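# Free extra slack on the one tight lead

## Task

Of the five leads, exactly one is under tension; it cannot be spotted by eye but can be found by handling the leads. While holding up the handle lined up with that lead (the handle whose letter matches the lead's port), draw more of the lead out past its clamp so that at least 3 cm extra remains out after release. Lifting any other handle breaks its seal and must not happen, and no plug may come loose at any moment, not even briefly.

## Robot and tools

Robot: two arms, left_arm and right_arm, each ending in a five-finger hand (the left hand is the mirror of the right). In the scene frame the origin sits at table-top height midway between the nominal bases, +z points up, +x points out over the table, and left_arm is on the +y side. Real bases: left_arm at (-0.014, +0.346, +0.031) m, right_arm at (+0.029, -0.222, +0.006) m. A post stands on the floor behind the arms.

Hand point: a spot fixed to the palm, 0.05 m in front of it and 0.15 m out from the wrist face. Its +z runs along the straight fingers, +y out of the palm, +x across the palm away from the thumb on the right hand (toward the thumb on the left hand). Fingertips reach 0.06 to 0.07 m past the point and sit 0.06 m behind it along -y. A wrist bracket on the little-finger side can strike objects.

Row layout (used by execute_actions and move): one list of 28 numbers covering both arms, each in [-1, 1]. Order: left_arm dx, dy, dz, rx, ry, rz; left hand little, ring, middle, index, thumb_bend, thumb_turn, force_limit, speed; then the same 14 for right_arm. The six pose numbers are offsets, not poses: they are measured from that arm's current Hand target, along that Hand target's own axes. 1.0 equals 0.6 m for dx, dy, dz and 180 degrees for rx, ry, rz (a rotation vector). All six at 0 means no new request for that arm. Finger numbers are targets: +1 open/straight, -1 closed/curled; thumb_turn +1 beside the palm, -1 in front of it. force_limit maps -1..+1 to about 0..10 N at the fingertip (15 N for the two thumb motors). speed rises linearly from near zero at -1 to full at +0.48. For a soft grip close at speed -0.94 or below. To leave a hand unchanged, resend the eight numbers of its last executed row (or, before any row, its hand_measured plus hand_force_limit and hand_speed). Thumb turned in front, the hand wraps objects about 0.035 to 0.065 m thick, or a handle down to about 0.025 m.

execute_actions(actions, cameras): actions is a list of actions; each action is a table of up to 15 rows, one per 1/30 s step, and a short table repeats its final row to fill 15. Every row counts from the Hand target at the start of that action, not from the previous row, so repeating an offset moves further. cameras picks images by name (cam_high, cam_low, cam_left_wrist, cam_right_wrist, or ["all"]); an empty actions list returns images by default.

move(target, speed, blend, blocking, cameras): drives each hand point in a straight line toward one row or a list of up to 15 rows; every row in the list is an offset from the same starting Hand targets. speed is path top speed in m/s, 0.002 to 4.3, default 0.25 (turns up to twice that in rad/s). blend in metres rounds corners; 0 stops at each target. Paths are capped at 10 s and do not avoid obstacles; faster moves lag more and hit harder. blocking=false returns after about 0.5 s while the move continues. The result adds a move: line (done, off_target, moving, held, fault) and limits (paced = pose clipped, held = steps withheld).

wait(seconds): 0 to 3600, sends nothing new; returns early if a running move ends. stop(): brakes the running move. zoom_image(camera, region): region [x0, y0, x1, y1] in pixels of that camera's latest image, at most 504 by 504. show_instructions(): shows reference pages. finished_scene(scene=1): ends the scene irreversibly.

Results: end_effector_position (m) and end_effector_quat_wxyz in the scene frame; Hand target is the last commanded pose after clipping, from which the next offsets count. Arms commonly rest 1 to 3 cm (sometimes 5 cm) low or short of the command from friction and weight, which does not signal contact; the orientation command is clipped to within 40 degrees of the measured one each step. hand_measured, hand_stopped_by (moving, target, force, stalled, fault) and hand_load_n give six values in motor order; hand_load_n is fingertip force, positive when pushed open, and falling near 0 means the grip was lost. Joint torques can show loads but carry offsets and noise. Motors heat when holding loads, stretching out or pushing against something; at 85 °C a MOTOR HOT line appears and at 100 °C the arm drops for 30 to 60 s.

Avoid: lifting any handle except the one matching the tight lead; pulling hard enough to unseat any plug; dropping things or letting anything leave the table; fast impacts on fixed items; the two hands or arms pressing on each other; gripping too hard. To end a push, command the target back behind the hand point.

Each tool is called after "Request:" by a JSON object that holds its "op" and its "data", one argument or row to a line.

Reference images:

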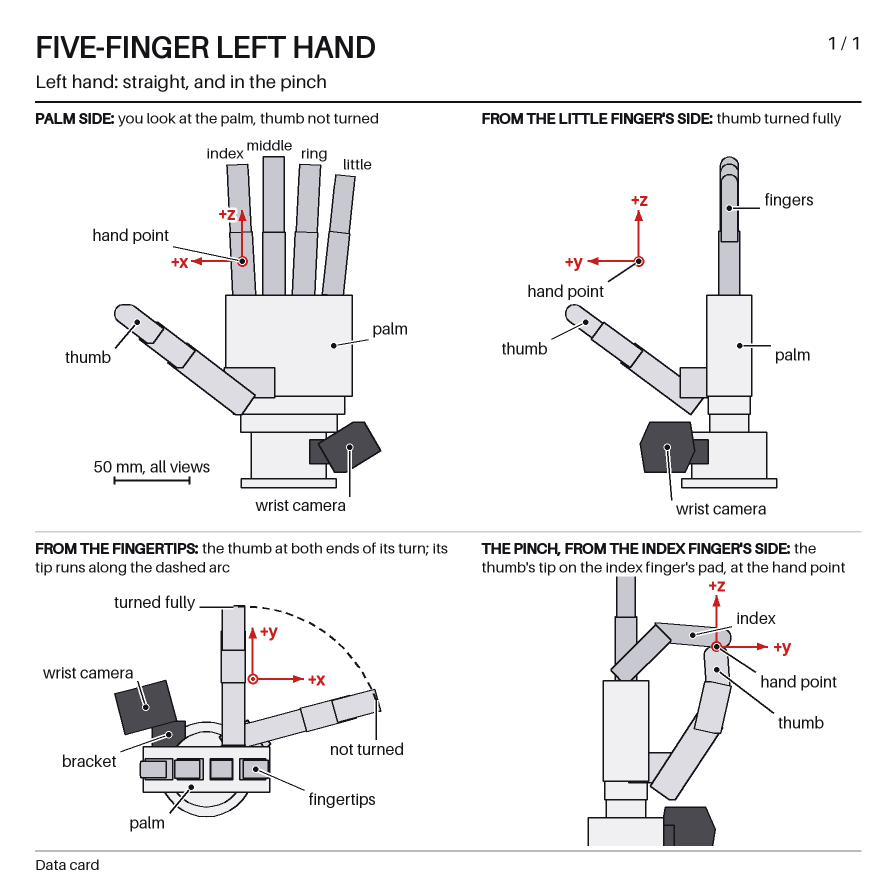

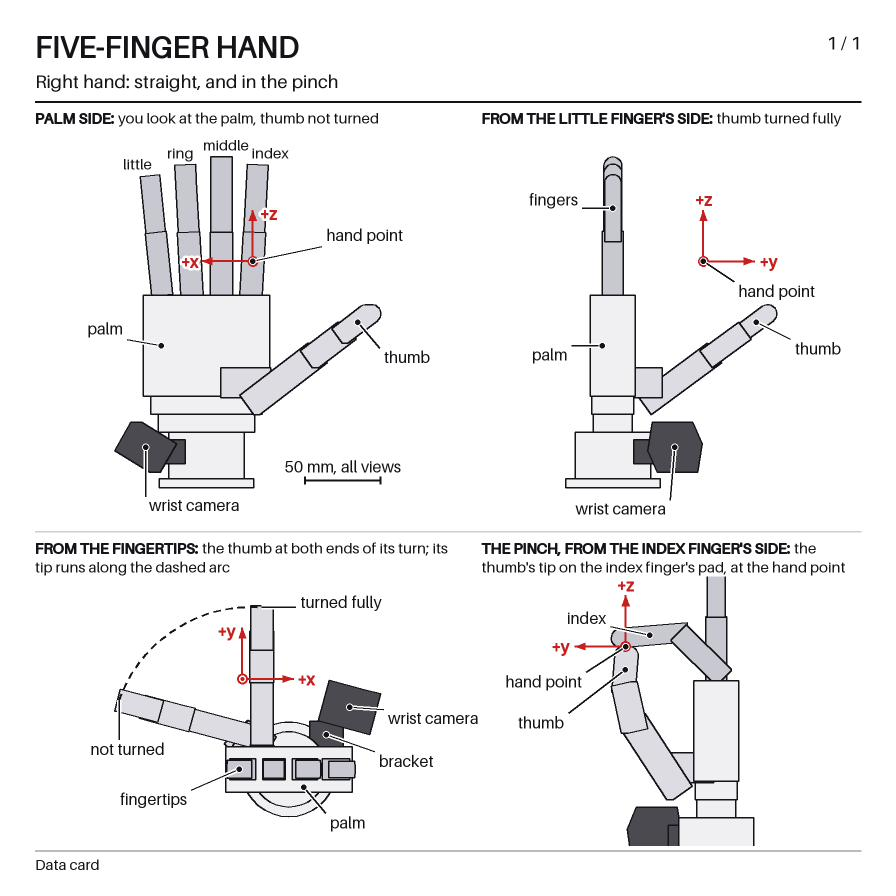

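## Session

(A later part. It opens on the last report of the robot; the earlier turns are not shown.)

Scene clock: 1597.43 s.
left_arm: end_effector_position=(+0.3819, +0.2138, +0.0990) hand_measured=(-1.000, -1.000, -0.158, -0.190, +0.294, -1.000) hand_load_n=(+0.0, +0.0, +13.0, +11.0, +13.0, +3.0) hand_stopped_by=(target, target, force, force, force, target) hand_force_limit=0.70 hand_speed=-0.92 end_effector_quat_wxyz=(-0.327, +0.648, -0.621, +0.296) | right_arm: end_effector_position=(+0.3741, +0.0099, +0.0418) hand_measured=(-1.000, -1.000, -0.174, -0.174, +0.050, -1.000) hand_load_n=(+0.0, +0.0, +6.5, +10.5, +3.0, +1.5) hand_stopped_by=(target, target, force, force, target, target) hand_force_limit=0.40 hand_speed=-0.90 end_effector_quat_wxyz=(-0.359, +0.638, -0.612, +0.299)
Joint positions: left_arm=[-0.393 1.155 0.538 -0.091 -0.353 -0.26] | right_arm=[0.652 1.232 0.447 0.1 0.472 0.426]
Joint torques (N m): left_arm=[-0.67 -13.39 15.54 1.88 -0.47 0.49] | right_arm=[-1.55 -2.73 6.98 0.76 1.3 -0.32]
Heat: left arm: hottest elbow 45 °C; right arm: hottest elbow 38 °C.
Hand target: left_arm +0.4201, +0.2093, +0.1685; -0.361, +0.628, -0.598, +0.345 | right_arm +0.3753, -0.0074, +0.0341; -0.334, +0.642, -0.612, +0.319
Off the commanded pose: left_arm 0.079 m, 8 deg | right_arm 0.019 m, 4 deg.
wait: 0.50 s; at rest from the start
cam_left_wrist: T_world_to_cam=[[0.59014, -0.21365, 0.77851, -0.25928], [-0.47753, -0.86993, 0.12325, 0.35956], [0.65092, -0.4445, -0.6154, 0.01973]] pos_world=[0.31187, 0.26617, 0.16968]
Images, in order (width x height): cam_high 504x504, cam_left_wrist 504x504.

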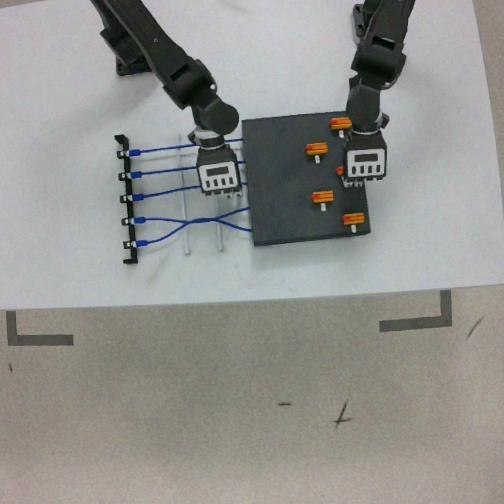

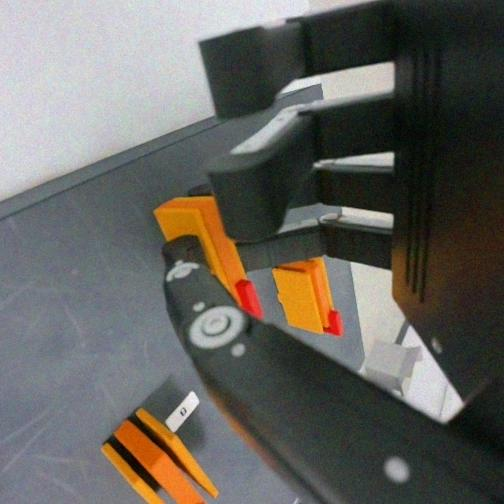

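Request:
{"op": "execute_actions", "data": {
  "actions": [
    [[0.0006,-0.0184,0.0002,0.003,0,0,-1,-1,-0.45,-0.45,-0.1,-1,0.7,-0.92,0,0,0,0,0,0,-1,-1,-0.45,-0.45,0.05,-1,0.4,-0.9]]
  ],
  "cameras": ["cam_left_wrist"]
}}

Request:
{"op": "zoom_image", "data": {
  "camera": "cam_left_wrist",
  "region": [130, 170, 280, 340]
}}

Scene clock: 1601.83 s.
left_arm: end_effector_position=(+0.3824, +0.2139, +0.1007) hand_measured=(-1.000, -1.000, -0.158, -0.190, +0.294, -1.000) hand_load_n=(+0.0, +0.5, +12.0, +11.0, +13.5, +3.0) hand_stopped_by=(target, target, force, force, force, target) hand_force_limit=0.70 hand_speed=-0.92 end_effector_quat_wxyz=(-0.326, +0.647, -0.624, +0.292) | right_arm: end_effector_position=(+0.3741, +0.0099, +0.0418) hand_measured=(-1.000, -1.000, -0.174, -0.174, +0.050, -1.000) hand_load_n=(+0.0, +0.5, +6.5, +10.5, +3.0, +1.5) hand_stopped_by=(target, target, force, force, target, target) hand_force_limit=0.40 hand_speed=-0.90 end_effector_quat_wxyz=(-0.359, +0.638, -0.612, +0.299)
Joint positions: left_arm=[-0.392 1.155 0.549 -0.11 -0.351 -0.253] | right_arm=[0.652 1.232 0.447 0.1 0.472 0.426]
Joint torques (N m): left_arm=[-0.5 -13.86 16.28 2.07 -0.53 0.5] | right_arm=[-1.55 -2.78 6.99 0.76 1.31 -0.33]
Motor temperatures (°C): left_arm=[32 29 46 24 26 29] | right_arm=[29 29 38 24 32 28]
Heat: left arm: hottest elbow 46 °C; right arm: hottest elbow 38 °C.
Hand target: left_arm +0.4258, +0.2091, +0.1781; -0.364, +0.626, -0.596, +0.347 | right_arm +0.3753, -0.0074, +0.0341; -0.334, +0.642, -0.612, +0.319
Off the commanded pose: left_arm 0.089 m, 9 deg | right_arm 0.019 m, 4 deg.
cam_left_wrist: T_world_to_cam=[[0.59563, -0.2212, 0.7722, -0.26077], [-0.48024, -0.86867, 0.1216, 0.36065], [0.64389, -0.44327, -0.62363, 0.02384]] pos_world=[0.31317, 0.26617, 0.17238]

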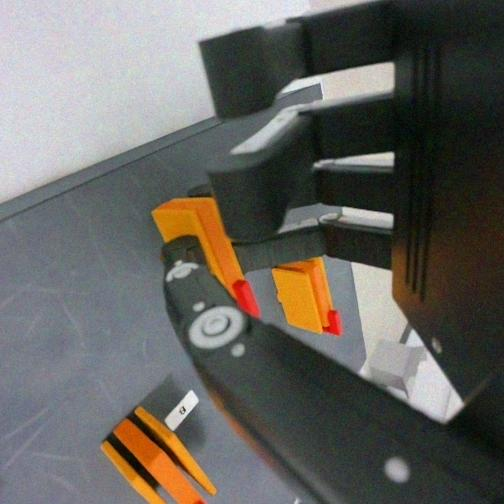

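Scaled by 2.965.

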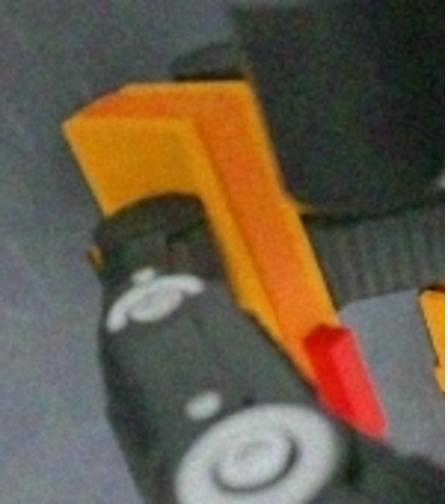

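Request:
{"op": "execute_actions", "data": {
  "actions": [
    [[0.0006,-0.0184,0.0002,0.003,0,0,-1,-1,-0.45,-0.45,-0.1,-1,0.7,-0.92,0,0,0,0,0,0,-1,-1,-0.45,-0.45,0.05,-1,0.4,-0.9]]
  ],
  "cameras": ["cam_left_wrist"]
}}

Request:
{"op": "zoom_image", "data": {
  "camera": "cam_left_wrist",
  "region": [130, 170, 280, 340]
}}

Scene clock: 1616.63 s.
left_arm: end_effector_position=(+0.3833, +0.2156, +0.1027) hand_measured=(-1.000, -1.000, -0.158, -0.190, +0.296, -1.000) hand_load_n=(+0.0, +0.0, +10.5, +10.5, +15.0, +3.5) hand_stopped_by=(target, target, force, force, force, target) hand_force_limit=0.70 hand_speed=-0.92 end_effector_quat_wxyz=(-0.326, +0.646, -0.628, +0.287) | right_arm: end_effector_position=(+0.3741, +0.0099, +0.0418) hand_measured=(-1.000, -1.000, -0.174, -0.174, +0.050, -1.000) hand_load_n=(+0.0, +0.0, +6.5, +10.0, +3.0, +1.5) hand_stopped_by=(target, target, force, force, target, target) hand_force_limit=0.40 hand_speed=-0.90 end_effector_quat_wxyz=(-0.359, +0.638, -0.612, +0.299)
Joint positions: left_arm=[-0.388 1.155 0.56 -0.129 -0.35 -0.245] | right_arm=[0.652 1.232 0.447 0.1 0.472 0.426]
Joint torques (N m): left_arm=[-0.38 -14.27 16.98 2.3 -0.53 0.46] | right_arm=[-1.61 -2.78 6.98 0.75 1.31 -0.32]
Heat: left arm: hottest elbow 47 °C; right arm: hottest elbow 38 °C.
Hand target: left_arm +0.4314, +0.2092, +0.1876; -0.367, +0.624, -0.594, +0.350 | right_arm +0.3753, -0.0074, +0.0341; -0.334, +0.642, -0.612, +0.319
Off the commanded pose: left_arm 0.098 m, 10 deg | right_arm 0.019 m, 4 deg.
cam_left_wrist: T_world_to_cam=[[0.60143, -0.22931, 0.76531, -0.26211], [-0.48098, -0.8688, 0.11767, 0.36293], [0.63792, -0.43887, -0.63281, 0.02748]] pos_world=[0.31467, 0.26727, 0.17528]

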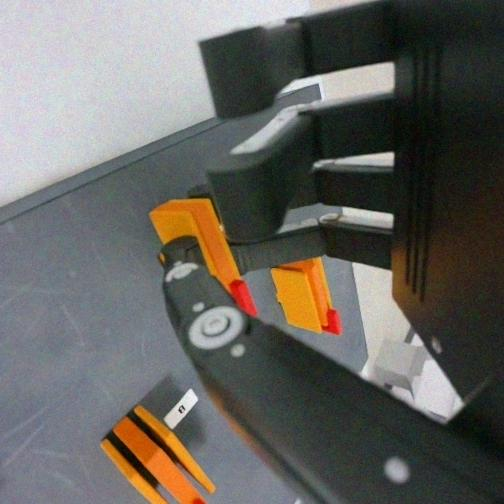

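Scaled by 2.965.

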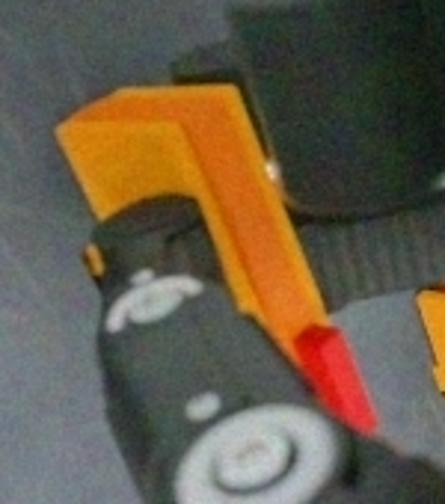

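Request:
{"op": "zoom_image", "data": {
  "camera": "cam_left_wrist",
  "region": [90, 370, 230, 504]
}}

Request:
{"op": "zoom_image", "data": {
  "camera": "cam_left_wrist",
  "region": [250, 240, 370, 350]
}}

Scaled by 3.600.

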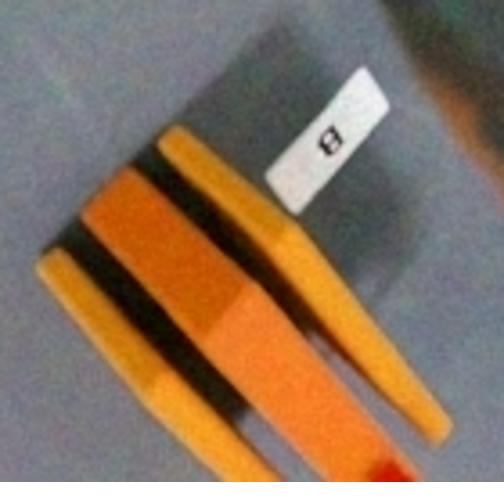

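Scaled by 4.200.

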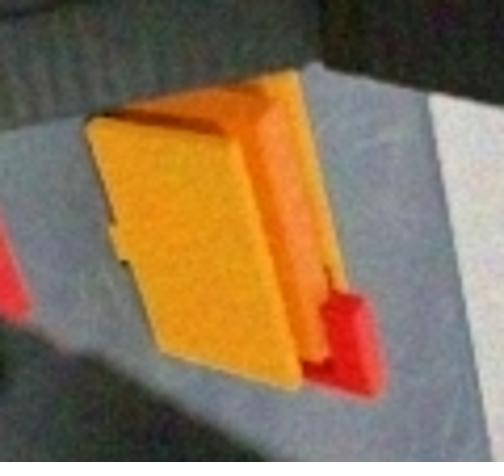

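Request:
{"op": "execute_actions", "data": {
  "actions": [
    [[0.0003,-0.0065,-0.0150,0.003,0,0,-1,-1,-0.45,-0.45,-0.1,-1,0.7,-0.92,0,0,0,0,0,0,-1,-1,-0.45,-0.45,0.05,-1,0.4,-0.9]]
  ],
  "cameras": ["cam_left_wrist"]
}}

Request:
{"op": "zoom_image", "data": {
  "camera": "cam_left_wrist",
  "region": [130, 170, 280, 340]
}}

Scene clock: 1657.33 s.
left_arm: end_effector_position=(+0.4156, +0.2063, +0.1834) hand_measured=(-1.000, -1.000, -0.158, -0.192, +0.292, -1.000) hand_load_n=(+0.0, +0.0, +0.0, +0.0, +0.0, +0.0) hand_stopped_by=(target, target, force, force, force, target) hand_force_limit=0.70 hand_speed=-0.92 end_effector_quat_wxyz=(-0.362, +0.626, -0.596, +0.349) | right_arm: end_effector_position=(+0.3741, +0.0099, +0.0418) hand_measured=(-1.000, -1.000, -0.174, -0.174, +0.050, -1.000) hand_load_n=(+0.0, +0.0, +6.5, +10.5, +3.0, +1.5) hand_stopped_by=(target, target, force, force, target, target) hand_force_limit=0.40 hand_speed=-0.90 end_effector_quat_wxyz=(-0.359, +0.638, -0.612, +0.299)
Joint positions: left_arm=[-0.388 1.068 0.65 -0.139 -0.361 -0.223] | right_arm=[0.652 1.232 0.447 0.1 0.472 0.426]
Joint torques (N m): left_arm=[-0.85 -7.36 11.54 2.28 -0.1 0.18] | right_arm=[-1.61 -2.73 6.99 0.76 1.32 -0.32]
Heat: left arm: hottest elbow 50 °C; right arm: hottest elbow 38 °C.
Hand target: left_arm +0.4254, +0.2086, +0.1954; -0.369, +0.622, -0.593, +0.353 | right_arm +0.3753, -0.0074, +0.0341; -0.334, +0.642, -0.612, +0.319
Off the commanded pose: left_arm 0.016 m, 1 deg | right_arm 0.019 m, 4 deg.
cam_left_wrist: T_world_to_cam=[[0.4729, -0.20114, 0.85785, -0.31487], [-0.49899, -0.86356, 0.0726, 0.37559], [0.7262, -0.4624, -0.50874, -0.00074]] pos_world=[0.33686, 0.26067, 0.24246]

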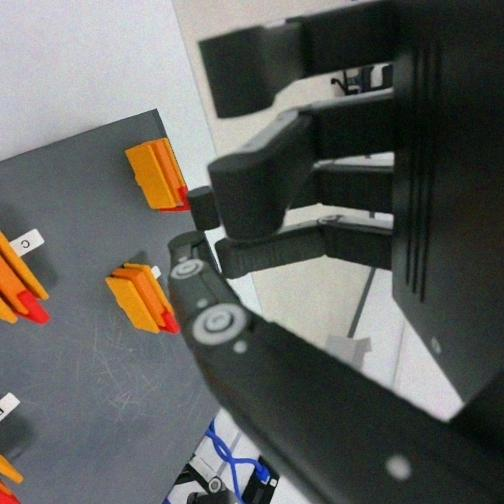

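Scaled by 2.965.

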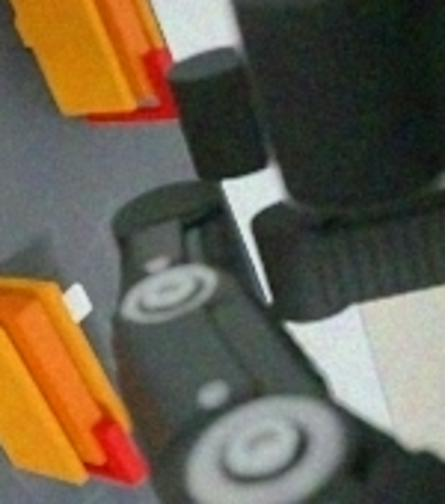

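Request:
{"op": "zoom_image", "data": {
  "camera": "cam_left_wrist",
  "region": [100, 120, 220, 240]
}}

Request:
{"op": "zoom_image", "data": {
  "camera": "cam_left_wrist",
  "region": [90, 240, 200, 350]
}}

Request:
{"op": "zoom_image", "data": {
  "camera": "cam_left_wrist",
  "region": [0, 210, 120, 330]
}}

Scaled by 4.200.

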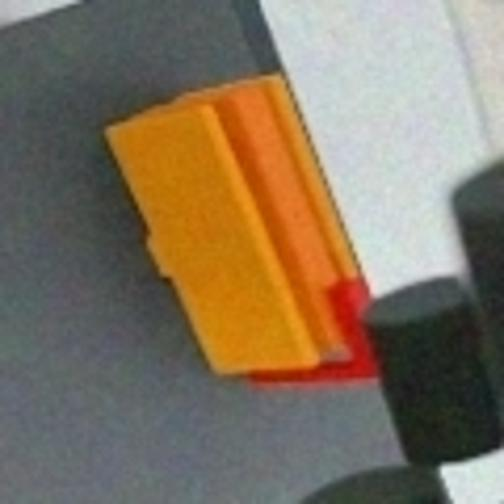

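Scaled by 4.582.

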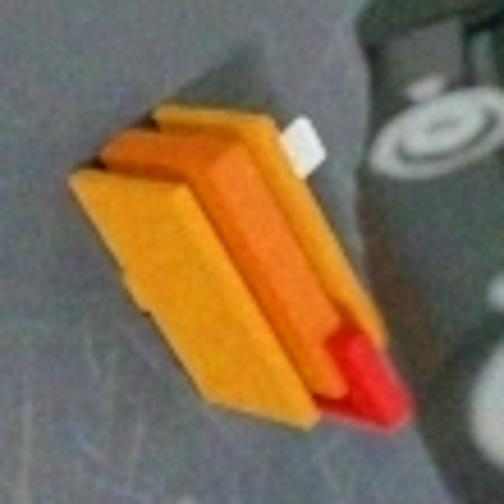

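Scaled by 4.200.

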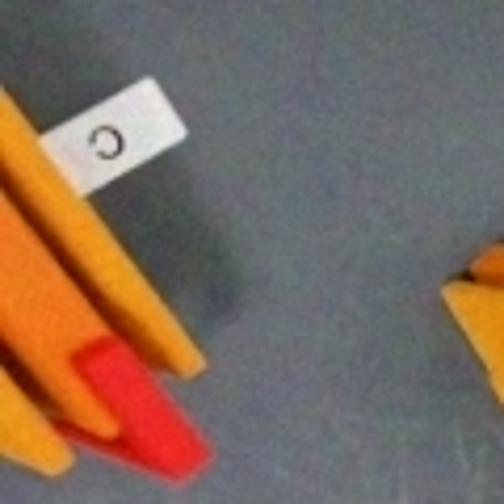

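Request:
{"op": "wait", "data": {
  "seconds": 0,
  "cameras": ["cam_high", "cam_low", "cam_left_wrist", "cam_right_wrist"]
}}

Request:
{"op": "zoom_image", "data": {
  "camera": "cam_high",
  "region": [290, 100, 400, 210]
}}

Request:
{"op": "zoom_image", "data": {
  "camera": "cam_low",
  "region": [230, 200, 380, 350]
}}

Scene clock: 1667.43 s.
left_arm: end_effector_position=(+0.4156, +0.2064, +0.1834) hand_measured=(-1.000, -1.000, -0.158, -0.192, +0.292, -1.000) hand_load_n=(+0.0, +0.0, +0.0, +0.0, +0.0, +0.0) hand_stopped_by=(target, target, force, force, force, target) hand_force_limit=0.70 hand_speed=-0.92 end_effector_quat_wxyz=(-0.362, +0.626, -0.596, +0.349) | right_arm: end_effector_position=(+0.3741, +0.0099, +0.0418) hand_measured=(-1.000, -1.000, -0.174, -0.174, +0.050, -1.000) hand_load_n=(+0.5, +0.0, +6.5, +10.5, +3.0, +1.5) hand_stopped_by=(target, target, force, force, target, target) hand_force_limit=0.40 hand_speed=-0.90 end_effector_quat_wxyz=(-0.359, +0.638, -0.612, +0.299)
Joint positions: left_arm=[-0.388 1.068 0.65 -0.139 -0.361 -0.223] | right_arm=[0.652 1.232 0.447 0.1 0.472 0.426]
Joint torques (N m): left_arm=[-0.97 -7.3 11.67 2.28 -0.1 0.22] | right_arm=[-1.55 -2.9 6.98 0.75 1.3 -0.32]
Heat: left arm: hottest elbow 49 °C; right arm: hottest elbow 38 °C.
Hand target: left_arm +0.4254, +0.2086, +0.1954; -0.370, +0.622, -0.593, +0.353 | right_arm +0.3753, -0.0074, +0.0341; -0.334, +0.642, -0.612, +0.319
Off the commanded pose: left_arm 0.016 m, 1 deg | right_arm 0.019 m, 4 deg.
cam_left_wrist: T_world_to_cam=[[0.47285, -0.20146, 0.85781, -0.31473], [-0.49917, -0.86348, 0.07236, 0.37578], [0.72612, -0.4624, -0.50886, -0.00064]] pos_world=[0.33686, 0.26077, 0.24246]
cam_right_wrist: T_world_to_cam=[[-0.49731, -0.22697, -0.83736, 0.22675], [-0.58442, 0.80098, 0.12998, 0.20598], [0.6412, 0.55401, -0.53098, -0.10795]] pos_world=[0.30236, -0.05372, 0.10578]

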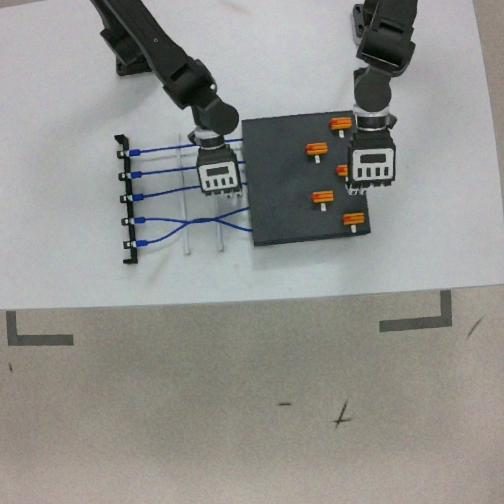

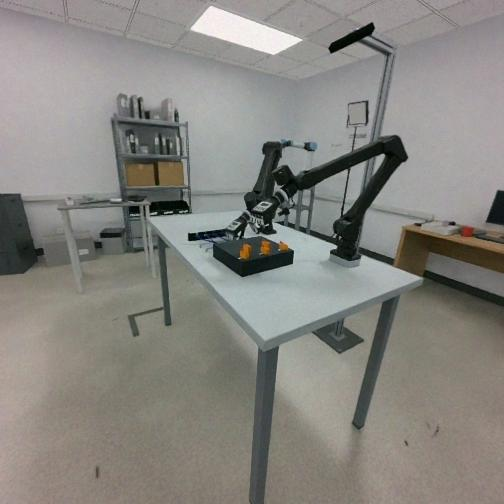

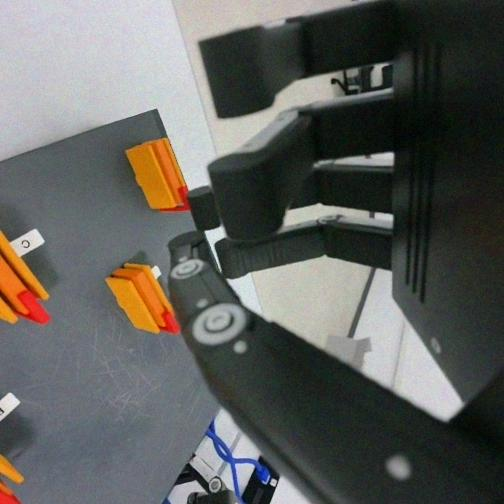

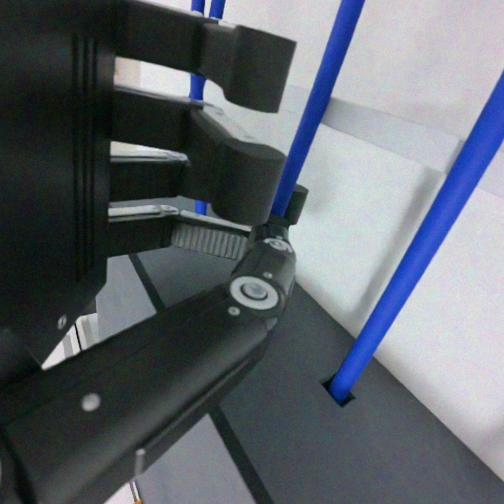

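Scaled by 4.582.

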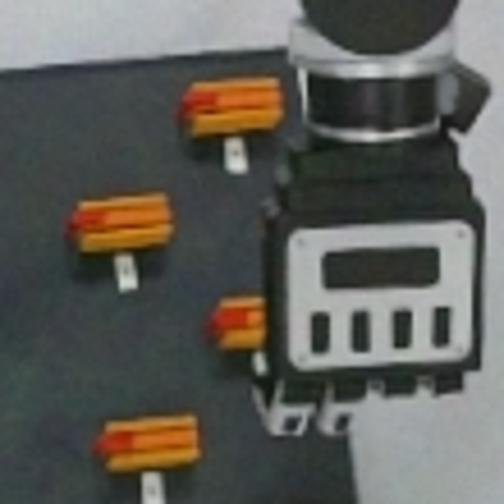

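Scaled by 3.360.

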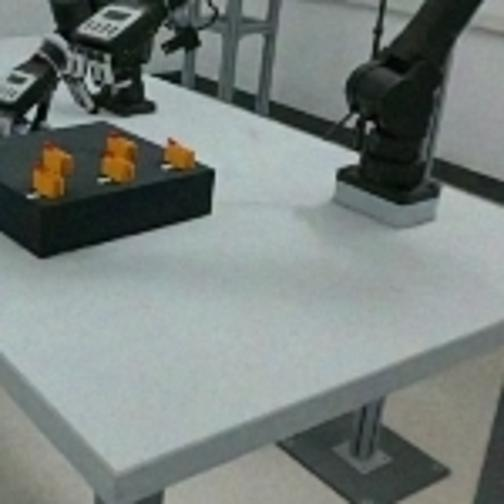

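Request:
{"op": "zoom_image", "data": {
  "camera": "cam_low",
  "region": [235, 236, 295, 266]
}}

Request:
{"op": "zoom_image", "data": {
  "camera": "cam_left_wrist",
  "region": [0, 220, 60, 280]
}}

Scaled by 8.400.

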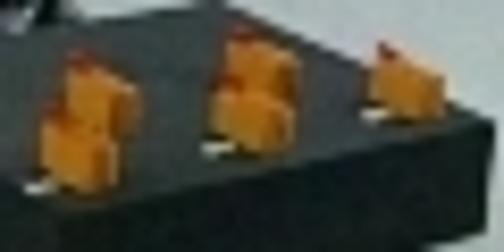

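Scaled by 8.400.

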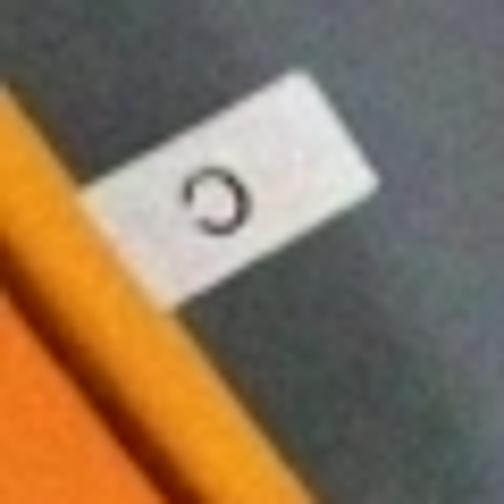

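Request:
{"op": "execute_actions", "data": {
  "actions": [
    [[0,0,0,0,0,0,1,1,1,1,1,1,0,0.3,0,0,0,0,0,0,-1,-1,-0.45,-0.45,0.05,-1,0.4,-0.9]],
    [[0,0,0,0,0,0,1,1,1,1,1,1,0,0.3,0,0,0,0,0,0,-1,-1,-0.45,-0.45,0.05,-1,0.4,-0.9]]
  ]
}}

Request:
{"op": "move", "data": {
  "target": [-0.004,0.105,-0.020,0.12,0,0,1,1,1,1,1,1,0,0.3,0,0,0,0,0,0,-1,-1,-0.45,-0.45,0.05,-1,0.4,-0.9],
  "speed": 0.1,
  "cameras": ["cam_left_wrist", "cam_high"]
}}

Scene clock: 1775.63 s.
left_arm: end_effector_position=(+0.4155, +0.2065, +0.1833) hand_measured=(+1.000, +1.000, +1.000, +1.000, +1.000, +1.000) hand_load_n=(+0.0, +0.0, +0.0, +0.0, +0.0, +0.0) hand_stopped_by=(target, target, target, target, target, target) hand_force_limit=0.00 hand_speed=0.30 end_effector_quat_wxyz=(-0.362, +0.625, -0.597, +0.349) | right_arm: end_effector_position=(+0.3741, +0.0099, +0.0418) hand_measured=(-1.000, -1.000, -0.174, -0.174, +0.050, -1.000) hand_load_n=(+0.0, +0.0, +6.5, +10.5, +3.0, +1.5) hand_stopped_by=(target, target, force, force, target, target) hand_force_limit=0.40 hand_speed=-0.90 end_effector_quat_wxyz=(-0.359, +0.638, -0.612, +0.299)
Joint positions: left_arm=[-0.388 1.068 0.65 -0.139 -0.361 -0.22] | right_arm=[0.652 1.232 0.447 0.1 0.472 0.426]
Joint torques (N m): left_arm=[-0.91 -7.24 11.69 2.29 -0.1 0.18] | right_arm=[-1.49 -2.84 7.01 0.76 1.31 -0.32]
Heat: left arm: hottest elbow 44 °C; right arm: hottest elbow 38 °C.
Hand target: left_arm +0.4254, +0.2086, +0.1954; -0.370, +0.622, -0.593, +0.353 | right_arm +0.3753, -0.0074, +0.0341; -0.334, +0.642, -0.612, +0.319
Off the commanded pose: left_arm 0.016 m, 1 deg | right_arm 0.019 m, 4 deg.

Scene clock: 1778.07 s.
left_arm: end_effector_position=(+0.3843, +0.2157, +0.1415) hand_measured=(+1.000, +1.000, +1.000, +1.000, +1.000, +1.000) hand_load_n=(+0.0, +0.0, +0.0, +0.0, +0.0, +0.0) hand_stopped_by=(target, target, target, target, target, target) hand_force_limit=0.00 hand_speed=0.30 end_effector_quat_wxyz=(-0.477, +0.552, -0.514, +0.452) | right_arm: end_effector_position=(+0.3741, +0.0099, +0.0418) hand_measured=(-1.000, -1.000, -0.174, -0.174, +0.050, -1.000) hand_load_n=(+0.0, +0.0, +6.5, +10.5, +3.0, +1.5) hand_stopped_by=(target, target, force, force, target, target) hand_force_limit=0.40 hand_speed=-0.90 end_effector_quat_wxyz=(-0.359, +0.638, -0.612, +0.299)
Joint positions: left_arm=[-0.49 1.129 0.254 0.715 -0.535 -0.091] | right_arm=[0.652 1.232 0.447 0.1 0.472 0.426]
Joint torques (N m): left_arm=[-3.14 -5.42 7.6 3.21 -0.24 0.19] | right_arm=[-1.73 -2.73 6.98 0.73 1.31 -0.32]
Heat: left arm: hottest elbow 44 °C; right arm: hottest elbow 38 °C.
Hand target: left_arm +0.3848, +0.2089, +0.1457; -0.480, +0.542, -0.516, +0.458 | right_arm +0.3753, -0.0074, +0.0341; -0.334, +0.642, -0.612, +0.319
Off the commanded pose: left_arm 0.008 m, 1 deg | right_arm 0.019 m, 4 deg.
move: done
cam_left_wrist: T_world_to_cam=[[0.12646, -0.21146, 0.96917, -0.14265], [-0.4702, -0.87306, -0.12914, 0.39069], [0.87345, -0.43938, -0.20984, -0.0989]] pos_world=[0.28813, 0.26747, 0.16795]
Images, in order (width x height): cam_high 504x504, cam_left_wrist 504x504.

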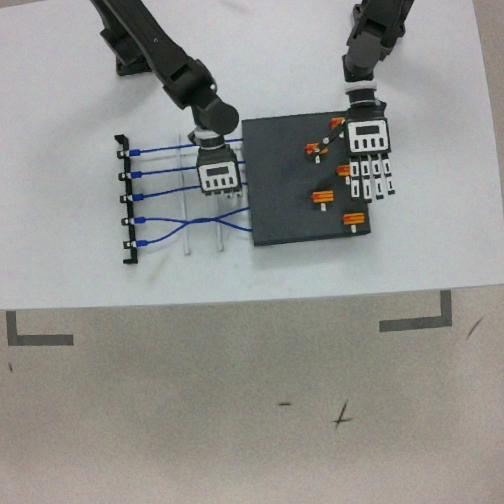

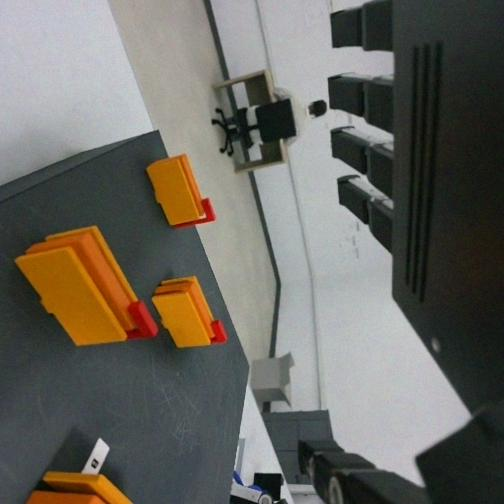

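Request:
{"op": "zoom_image", "data": {
  "camera": "cam_left_wrist",
  "region": [10, 210, 240, 360]
}}

Request:
{"op": "zoom_image", "data": {
  "camera": "cam_left_wrist",
  "region": [135, 145, 235, 235]
}}

Scaled by 2.191.

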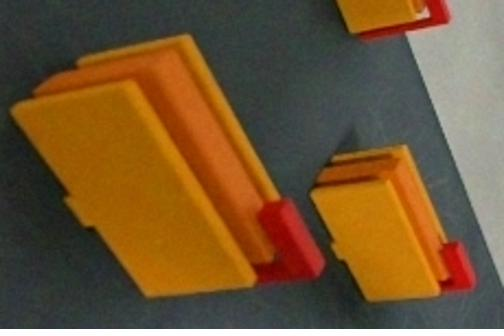

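Scaled by 5.040.

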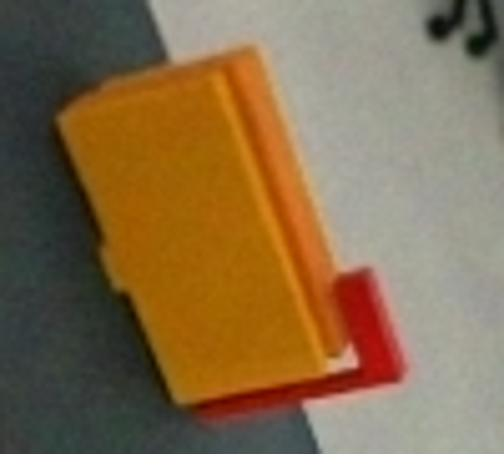

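Request:
{"op": "zoom_image", "data": {
  "camera": "cam_left_wrist",
  "region": [110, 285, 180, 355]
}}

Request:
{"op": "zoom_image", "data": {
  "camera": "cam_left_wrist",
  "region": [195, 305, 245, 355]
}}

Scaled by 7.200.

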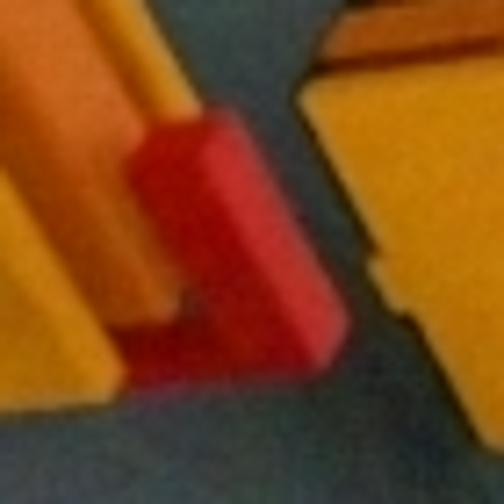

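Scaled by 10.080.

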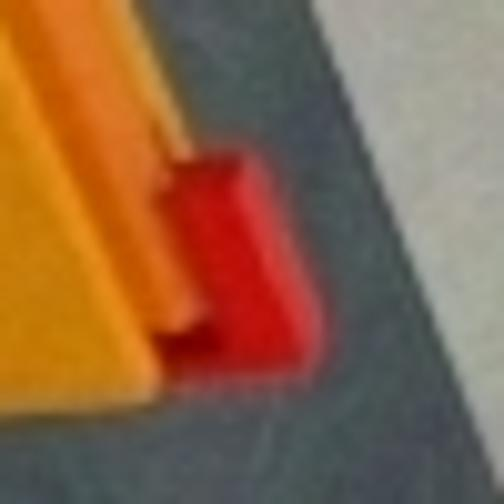

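Request:
{"op": "move", "data": {
  "target": [0.0144,-0.0557,-0.0155,-0.156,0,0,1,1,1,1,1,1,0,0.3,0,0,0,0,0,0,-1,-1,-0.45,-0.45,0.05,-1,0.4,-0.9],
  "speed": 0.1
}}

Request:
{"op": "execute_actions", "data": {
  "actions": [
    [[0,0,0,0,0,0,-1,-1,0.35,0.35,0.55,-1,0,0.3,0,0,0,0,0,0,-1,-1,-0.45,-0.45,0.05,-1,0.4,-0.9]],
    [[0,0,0,0,0,0,-1,-1,0.35,0.35,0.55,-1,0,0.3,0,0,0,0,0,0,-1,-1,-0.45,-0.45,0.05,-1,0.4,-0.9]]
  ]
}}

Scene clock: 1877.90 s.
left_arm: end_effector_position=(+0.3624, +0.2019, +0.1579) hand_measured=(+1.000, +1.000, +1.000, +1.000, +1.000, +1.000) hand_load_n=(+0.0, -0.5, +0.0, +0.0, +0.0, +0.0) hand_stopped_by=(target, target, target, target, target, target) hand_force_limit=0.00 hand_speed=0.30 end_effector_quat_wxyz=(-0.330, +0.635, -0.629, +0.304) | right_arm: end_effector_position=(+0.3741, +0.0099, +0.0418) hand_measured=(-1.000, -1.000, -0.174, -0.174, +0.050, -1.000) hand_load_n=(+0.0, +0.0, +6.5, +10.5, +3.0, +1.5) hand_stopped_by=(target, target, force, force, target, target) hand_force_limit=0.40 hand_speed=-0.90 end_effector_quat_wxyz=(-0.359, +0.638, -0.612, +0.299)
Joint positions: left_arm=[-0.451 0.996 0.606 -0.309 -0.382 -0.268] | right_arm=[0.652 1.232 0.447 0.1 0.472 0.426]
Joint torques (N m): left_arm=[-0.5 -5.89 13.42 1.84 -0.11 -0.08] | right_arm=[-1.61 -2.84 6.98 0.72 1.31 -0.32]
Motor temperatures (°C): left_arm=[31 27 39 24 26 28] | right_arm=[28 29 38 24 33 27]
Heat: left arm: hottest elbow 39 °C; right arm: hottest elbow 38 °C.
Hand target: left_arm +0.3799, +0.2002, +0.1799; -0.334, +0.642, -0.612, +0.319 | right_arm +0.3753, -0.0074, +0.0341; -0.334, +0.642, -0.612, +0.319
Off the commanded pose: left_arm 0.028 m, 3 deg | right_arm 0.019 m, 4 deg.
move: off_target (left_arm)

Scene clock: 1879.10 s.
left_arm: end_effector_position=(+0.3623, +0.2018, +0.1579) hand_measured=(-1.000, -1.000, +0.350, +0.350, +0.550, -1.000) hand_load_n=(+0.0, +0.0, +0.0, +0.0, +0.0, +0.0) hand_stopped_by=(target, target, target, target, target, target) hand_force_limit=0.00 hand_speed=0.30 end_effector_quat_wxyz=(-0.329, +0.635, -0.629, +0.305) | right_arm: end_effector_position=(+0.3741, +0.0099, +0.0418) hand_measured=(-1.000, -1.000, -0.174, -0.174, +0.050, -1.000) hand_load_n=(+0.0, +0.0, +6.5, +10.5, +3.0, +1.5) hand_stopped_by=(target, target, force, force, target, target) hand_force_limit=0.40 hand_speed=-0.90 end_effector_quat_wxyz=(-0.359, +0.638, -0.612, +0.299)
Joint positions: left_arm=[-0.451 0.996 0.606 -0.31 -0.382 -0.27] | right_arm=[0.652 1.232 0.447 0.1 0.472 0.426]
Joint torques (N m): left_arm=[-0.5 -5.89 13.42 1.87 -0.13 -0.09] | right_arm=[-1.61 -2.78 6.98 0.77 1.31 -0.32]
Heat: left arm: hottest elbow 39 °C; right arm: hottest elbow 38 °C.
Hand target: left_arm +0.3799, +0.2003, +0.1799; -0.334, +0.642, -0.612, +0.319 | right_arm +0.3753, -0.0074, +0.0341; -0.334, +0.642, -0.612, +0.319
Off the commanded pose: left_arm 0.028 m, 3 deg | right_arm 0.019 m, 4 deg.

Request:
{"op": "move", "data": {
  "target": [
    [0.0016,0.0379,0.0328,0,0,0,-1,-1,0.35,0.35,0.55,-1,0,0.3,0,0,0,0,0,0,-1,-1,-0.45,-0.45,0.05,-1,0.4,-0.9],
    [0.0013,0.1227,0.0861,0,0,0,-1,-1,0.35,0.35,0.55,-1,0,0.3,0,0,0,0,0,0,-1,-1,-0.45,-0.45,0.05,-1,0.4,-0.9]
  ],
  "speed": 0.06,
  "cameras": ["cam_left_wrist", "cam_high"]
}}

Request:
{"op": "zoom_image", "data": {
  "camera": "cam_left_wrist",
  "region": [120, 160, 360, 360]
}}

Scene clock: 1889.63 s.
left_arm: end_effector_position=(+0.3774, +0.1950, +0.0948) hand_measured=(-1.000, -1.000, +0.350, +0.350, +0.550, -1.000) hand_load_n=(+0.0, +0.0, -1.0, +0.0, +0.0, +0.0) hand_stopped_by=(target, target, target, target, target, target) hand_force_limit=0.00 hand_speed=0.30 end_effector_quat_wxyz=(-0.334, +0.634, -0.619, +0.321) | right_arm: end_effector_position=(+0.3741, +0.0099, +0.0418) hand_measured=(-1.000, -1.000, -0.174, -0.174, +0.050, -1.000) hand_load_n=(+0.0, +0.0, +6.5, +10.5, +3.0, +1.5) hand_stopped_by=(target, target, force, force, target, target) hand_force_limit=0.40 hand_speed=-0.90 end_effector_quat_wxyz=(-0.359, +0.638, -0.612, +0.299)
Joint positions: left_arm=[-0.45 1.161 0.5 -0.001 -0.382 -0.274] | right_arm=[0.652 1.232 0.447 0.1 0.472 0.426]
Joint torques (N m): left_arm=[-0.79 -6.36 8.1 2.77 -0.23 -0.07] | right_arm=[-1.55 -2.84 6.98 0.77 1.31 -0.32]
Heat: left arm: hottest elbow 41 °C; right arm: hottest elbow 38 °C.
Hand target: left_arm +0.3801, +0.1993, +0.0902; -0.334, +0.642, -0.612, +0.319 | right_arm +0.3753, -0.0074, +0.0341; -0.334, +0.642, -0.612, +0.319
Off the commanded pose: left_arm 0.007 m, 1 deg | right_arm 0.019 m, 4 deg.
move: done
cam_left_wrist: T_world_to_cam=[[0.54472, -0.21872, 0.80959, -0.24219], [-0.50671, -0.85508, 0.10992, 0.35093], [0.66823, -0.4701, -0.57661, 0.00654]] pos_world=[0.30537, 0.25017, 0.16127]
Images, in order (width x height): cam_high 504x504, cam_left_wrist 504x504.

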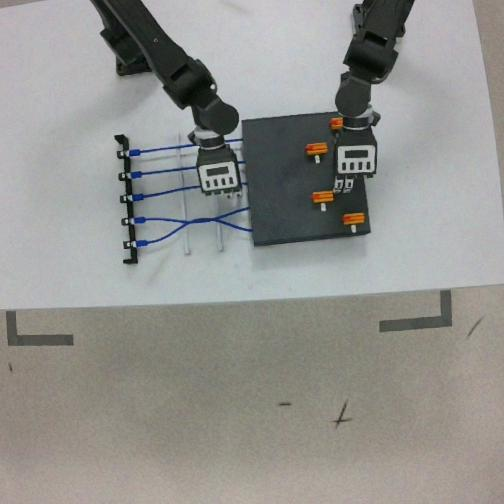

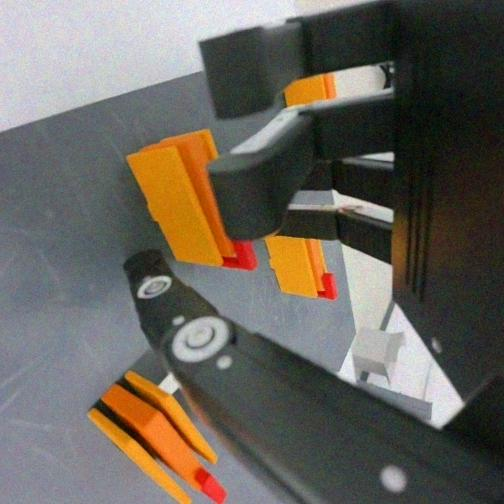

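Scaled by 2.100.

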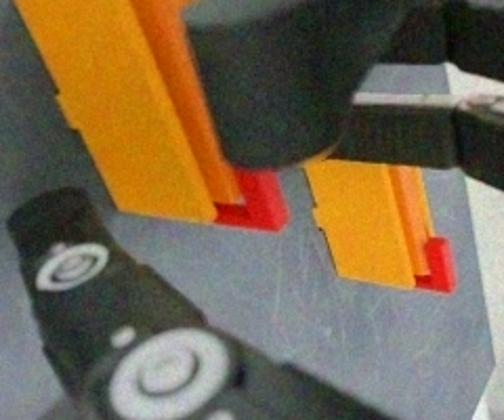

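Request:
{"op": "move", "data": {
  "target": [-0.02,-0.0005,0.0008,0,0,0,-1,-1,0.35,0.35,0.55,-1,0,0.3,0,0,0,0,0,0,-1,-1,-0.45,-0.45,0.05,-1,0.4,-0.9],
  "speed": 0.05,
  "cameras": ["cam_left_wrist"]
}}

Scene clock: 1894.17 s.
left_arm: end_effector_position=(+0.3798, +0.1995, +0.0948) hand_measured=(-1.000, -1.000, +0.350, +0.350, +0.550, -1.000) hand_load_n=(+0.0, +0.0, +0.0, +0.0, +0.0, +0.0) hand_stopped_by=(target, target, target, target, target, target) hand_force_limit=0.00 hand_speed=0.30 end_effector_quat_wxyz=(-0.328, +0.638, -0.615, +0.327) | right_arm: end_effector_position=(+0.3741, +0.0099, +0.0418) hand_measured=(-1.000, -1.000, -0.174, -0.174, +0.050, -1.000) hand_load_n=(+0.0, +0.0, +6.0, +10.5, +3.0, +1.5) hand_stopped_by=(target, target, force, force, target, target) hand_force_limit=0.40 hand_speed=-0.90 end_effector_quat_wxyz=(-0.359, +0.638, -0.612, +0.299)
Joint positions: left_arm=[-0.423 1.16 0.494 0.014 -0.35 -0.274] | right_arm=[0.652 1.232 0.447 0.1 0.472 0.426]
Joint torques (N m): left_arm=[0.03 -7.41 7.6 2.45 -0.29 0.18] | right_arm=[-1.67 -2.96 6.97 0.77 1.3 -0.32]
Heat: left arm: hottest elbow 41 °C; right arm: hottest elbow 38 °C.
Hand target: left_arm +0.3801, +0.2113, +0.0901; -0.334, +0.642, -0.612, +0.319 | right_arm +0.3753, -0.0074, +0.0341; -0.334, +0.642, -0.612, +0.319
Off the commanded pose: left_arm 0.013 m, 1 deg | right_arm 0.019 m, 4 deg.
move: off_target (left_arm)
cam_left_wrist: T_world_to_cam=[[0.54402, -0.19952, 0.815, -0.24654], [-0.5047, -0.85377, 0.12787, 0.35333], [0.67032, -0.4809, -0.56517, 0.00728]] pos_world=[0.30757, 0.25597, 0.15986]

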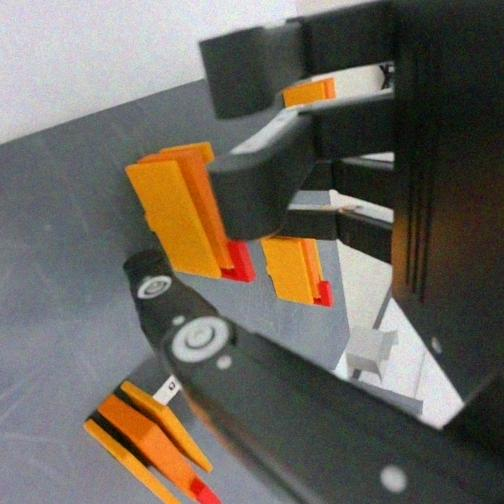

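Request:
{"op": "move", "data": {
  "target": [-0.015,-0.0005,0.0008,0,0,0,-1,-1,0.35,0.35,0.55,-1,0,0.3,0,0,0,0,0,0,-1,-1,-0.45,-0.45,0.05,-1,0.4,-0.9],
  "speed": 0.05,
  "cameras": ["cam_left_wrist"]
}}

Scene clock: 1897.80 s.
left_arm: end_effector_position=(+0.3803, +0.2078, +0.0948) hand_measured=(-1.000, -1.000, +0.350, +0.350, +0.550, -1.000) hand_load_n=(+0.0, +0.0, +0.0, +0.0, +0.0, +0.0) hand_stopped_by=(target, target, target, target, target, target) hand_force_limit=0.00 hand_speed=0.30 end_effector_quat_wxyz=(-0.326, +0.642, -0.610, +0.329) | right_arm: end_effector_position=(+0.3741, +0.0099, +0.0418) hand_measured=(-1.000, -1.000, -0.174, -0.174, +0.050, -1.000) hand_load_n=(+0.0, +0.0, +6.5, +10.5, +3.0, +1.5) hand_stopped_by=(target, target, force, force, target, target) hand_force_limit=0.40 hand_speed=-0.90 end_effector_quat_wxyz=(-0.359, +0.638, -0.612, +0.299)
Joint positions: left_arm=[-0.394 1.15 0.485 0.018 -0.327 -0.269] | right_arm=[0.652 1.232 0.447 0.1 0.472 0.426]
Joint torques (N m): left_arm=[0.03 -7.36 7.61 2.43 -0.3 0.31] | right_arm=[-1.61 -2.78 6.99 0.79 1.31 -0.32]
Heat: left arm: hottest elbow 40 °C; right arm: hottest elbow 38 °C.
Hand target: left_arm +0.3801, +0.2203, +0.0900; -0.334, +0.642, -0.612, +0.319 | right_arm +0.3753, -0.0074, +0.0341; -0.334, +0.642, -0.612, +0.319
Off the commanded pose: left_arm 0.013 m, 1 deg | right_arm 0.019 m, 4 deg.
move: off_target (left_arm)
cam_left_wrist: T_world_to_cam=[[0.54602, -0.18648, 0.81676, -0.24883], [-0.49817, -0.85609, 0.13757, 0.35776], [0.67357, -0.482, -0.56034, 0.00954]] pos_world=[0.30767, 0.26447, 0.15936]

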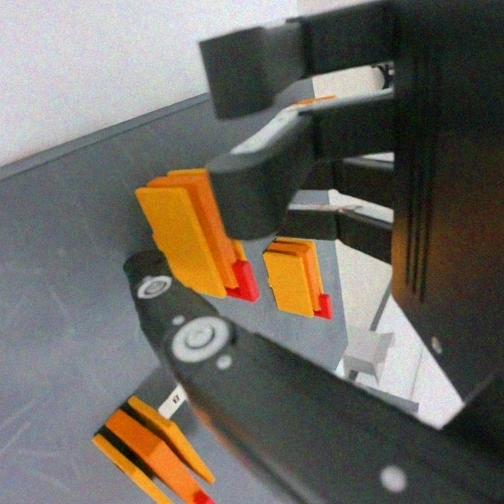

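Request:
{"op": "zoom_image", "data": {
  "camera": "cam_left_wrist",
  "region": [125, 160, 345, 340]
}}

Request:
{"op": "execute_actions", "data": {
  "actions": [
    [[-0.0002,-0.0013,-0.007,0,0,0,-1,-1,-0.3,-0.3,0.55,-1,-0.2,-0.9,0,0,0,0,0,0,-1,-1,-0.45,-0.45,0.05,-1,0.4,-0.9]],
    [[0,0,0,0,0,0,-1,-1,-0.3,-0.3,0.55,-1,-0.2,-0.9,0,0,0,0,0,0,-1,-1,-0.45,-0.45,0.05,-1,0.4,-0.9]],
    [[0,0,0,0,0,0,-1,-1,-0.3,-0.3,0.55,-1,-0.2,-0.9,0,0,0,0,0,0,-1,-1,-0.45,-0.45,0.05,-1,0.4,-0.9]],
    [[0,0,0,0,0,0,-1,-1,-0.3,-0.3,0.55,-1,-0.2,-0.9,0,0,0,0,0,0,-1,-1,-0.45,-0.45,0.05,-1,0.4,-0.9]],
    [[0,0,0,0,0,0,-1,-1,-0.3,-0.3,0.55,-1,-0.2,-0.9,0,0,0,0,0,0,-1,-1,-0.45,-0.45,0.05,-1,0.4,-0.9]]
  ],
  "cameras": ["cam_left_wrist"]
}}

Scaled by 2.291.

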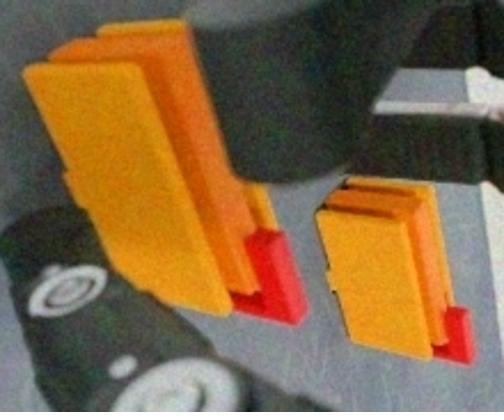

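Scene clock: 1909.87 s.
left_arm: end_effector_position=(+0.3771, +0.2125, +0.0937) hand_measured=(-1.000, -1.000, -0.112, -0.140, +0.550, -1.000) hand_load_n=(+0.0, +0.0, +2.5, +4.5, +0.0, +0.5) hand_stopped_by=(target, target, force, force, target, target) hand_force_limit=-0.20 hand_speed=-0.90 end_effector_quat_wxyz=(-0.329, +0.642, -0.610, +0.327) | right_arm: end_effector_position=(+0.3741, +0.0099, +0.0418) hand_measured=(-1.000, -1.000, -0.174, -0.174, +0.050, -1.000) hand_load_n=(+0.0, +0.0, +6.5, +10.5, +3.0, +1.5) hand_stopped_by=(target, target, force, force, target, target) hand_force_limit=0.40 hand_speed=-0.90 end_effector_quat_wxyz=(-0.359, +0.638, -0.612, +0.299)
Joint positions: left_arm=[-0.388 1.138 0.474 0.018 -0.33 -0.262] | right_arm=[0.652 1.232 0.447 0.1 0.472 0.426]
Joint torques (N m): left_arm=[-0.67 -7.59 8.4 1.83 -0.28 0.23] | right_arm=[-1.61 -2.84 6.99 0.73 1.31 -0.32]
Heat: left arm: hottest elbow 39 °C; right arm: hottest elbow 38 °C.
Hand target: left_arm +0.3772, +0.2203, +0.0931; -0.334, +0.642, -0.612, +0.319 | right_arm +0.3753, -0.0074, +0.0341; -0.334, +0.642, -0.612, +0.319
Off the commanded pose: left_arm 0.008 m, 1 deg | right_arm 0.019 m, 4 deg.
cam_left_wrist: T_world_to_cam=[[0.54602, -0.19029, 0.81588, -0.24443], [-0.49502, -0.85896, 0.13095, 0.36038], [0.67589, -0.47537, -0.5632, 0.01123]] pos_world=[0.30427, 0.26837, 0.15856]

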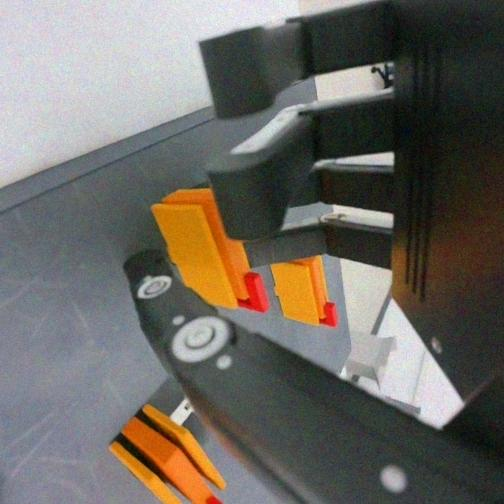

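Request:
{"op": "execute_actions", "data": {
  "actions": [
    [[0,0,0,0,0,0,-1,-1,0.1,0.1,0.55,-1,-0.2,-0.5,0,0,0,0,0,0,-1,-1,-0.45,-0.45,0.05,-1,0.4,-0.9]],
    [[0.0133,0.0,0,0,0,0,-1,-1,0.1,0.1,0.55,-1,-0.2,-0.5,0,0,0,0,0,0,-1,-1,-0.45,-0.45,0.05,-1,0.4,-0.9]]
  ]
}}

Scene clock: 1916.87 s.
left_arm: end_effector_position=(+0.3778, +0.2158, +0.0951) hand_measured=(-1.000, -1.000, +0.100, +0.100, +0.550, -1.000) hand_load_n=(+0.5, +0.0, +0.0, -0.5, +0.0, +0.0) hand_stopped_by=(target, target, target, target, target, target) hand_force_limit=-0.20 hand_speed=-0.50 end_effector_quat_wxyz=(-0.336, +0.644, -0.607, +0.324) | right_arm: end_effector_position=(+0.3741, +0.0099, +0.0418) hand_measured=(-1.000, -1.000, -0.174, -0.174, +0.050, -1.000) hand_load_n=(+0.0, +0.0, +6.5, +10.5, +3.0, +2.0) hand_stopped_by=(target, target, force, force, target, target) hand_force_limit=0.40 hand_speed=-0.90 end_effector_quat_wxyz=(-0.359, +0.638, -0.612, +0.299)
Joint positions: left_arm=[-0.388 1.133 0.473 0.017 -0.347 -0.261] | right_arm=[0.652 1.232 0.447 0.1 0.472 0.426]
Joint torques (N m): left_arm=[-2.61 -6.24 9.14 1.78 -0.42 0.06] | right_arm=[-1.73 -2.78 6.98 0.76 1.31 -0.32]
Heat: left arm: hottest elbow 39 °C; right arm: hottest elbow 38 °C.
Hand target: left_arm +0.3776, +0.2123, +0.0930; -0.334, +0.642, -0.612, +0.319 | right_arm +0.3753, -0.0074, +0.0341; -0.334, +0.642, -0.612, +0.319
Off the commanded pose: left_arm 0.004 m, 1 deg | right_arm 0.019 m, 4 deg.

Request:
{"op": "execute_actions", "data": {
  "actions": [
    [[0.0187,0.0,0,0,0,0,-1,-1,0.1,0.1,0.55,-1,-0.2,-0.5,0,0,0,0,0,0,-1,-1,-0.45,-0.45,0.05,-1,0.4,-0.9]]
  ]
}}

Scene clock: 1920.37 s.
left_arm: end_effector_position=(+0.3764, +0.2142, +0.0935) hand_measured=(-1.000, -1.000, +0.100, +0.100, +0.550, -1.000) hand_load_n=(+0.0, +0.0, +0.0, +0.0, +0.0, +0.0) hand_stopped_by=(target, target, target, target, target, target) hand_force_limit=-0.20 hand_speed=-0.50 end_effector_quat_wxyz=(-0.345, +0.643, -0.606, +0.317) | right_arm: end_effector_position=(+0.3741, +0.0099, +0.0418) hand_measured=(-1.000, -1.000, -0.174, -0.174, +0.050, -1.000) hand_load_n=(+0.0, +0.0, +6.5, +10.5, +3.0, +1.5) hand_stopped_by=(target, target, force, force, target, target) hand_force_limit=0.40 hand_speed=-0.90 end_effector_quat_wxyz=(-0.359, +0.638, -0.612, +0.299)
Joint positions: left_arm=[-0.412 1.139 0.473 0.015 -0.386 -0.267] | right_arm=[0.652 1.232 0.447 0.1 0.472 0.426]
Joint torques (N m): left_arm=[-3.6 -5.48 10.09 1.58 0.08 -0.11] | right_arm=[-1.55 -2.84 7.02 0.76 1.31 -0.32]
Heat: left arm: hottest elbow 39 °C; right arm: hottest elbow 38 °C.
Hand target: left_arm +0.3781, +0.2012, +0.0931; -0.334, +0.642, -0.612, +0.319 | right_arm +0.3753, -0.0074, +0.0341; -0.334, +0.642, -0.612, +0.319
Off the commanded pose: left_arm 0.013 m, 1 deg | right_arm 0.019 m, 4 deg.


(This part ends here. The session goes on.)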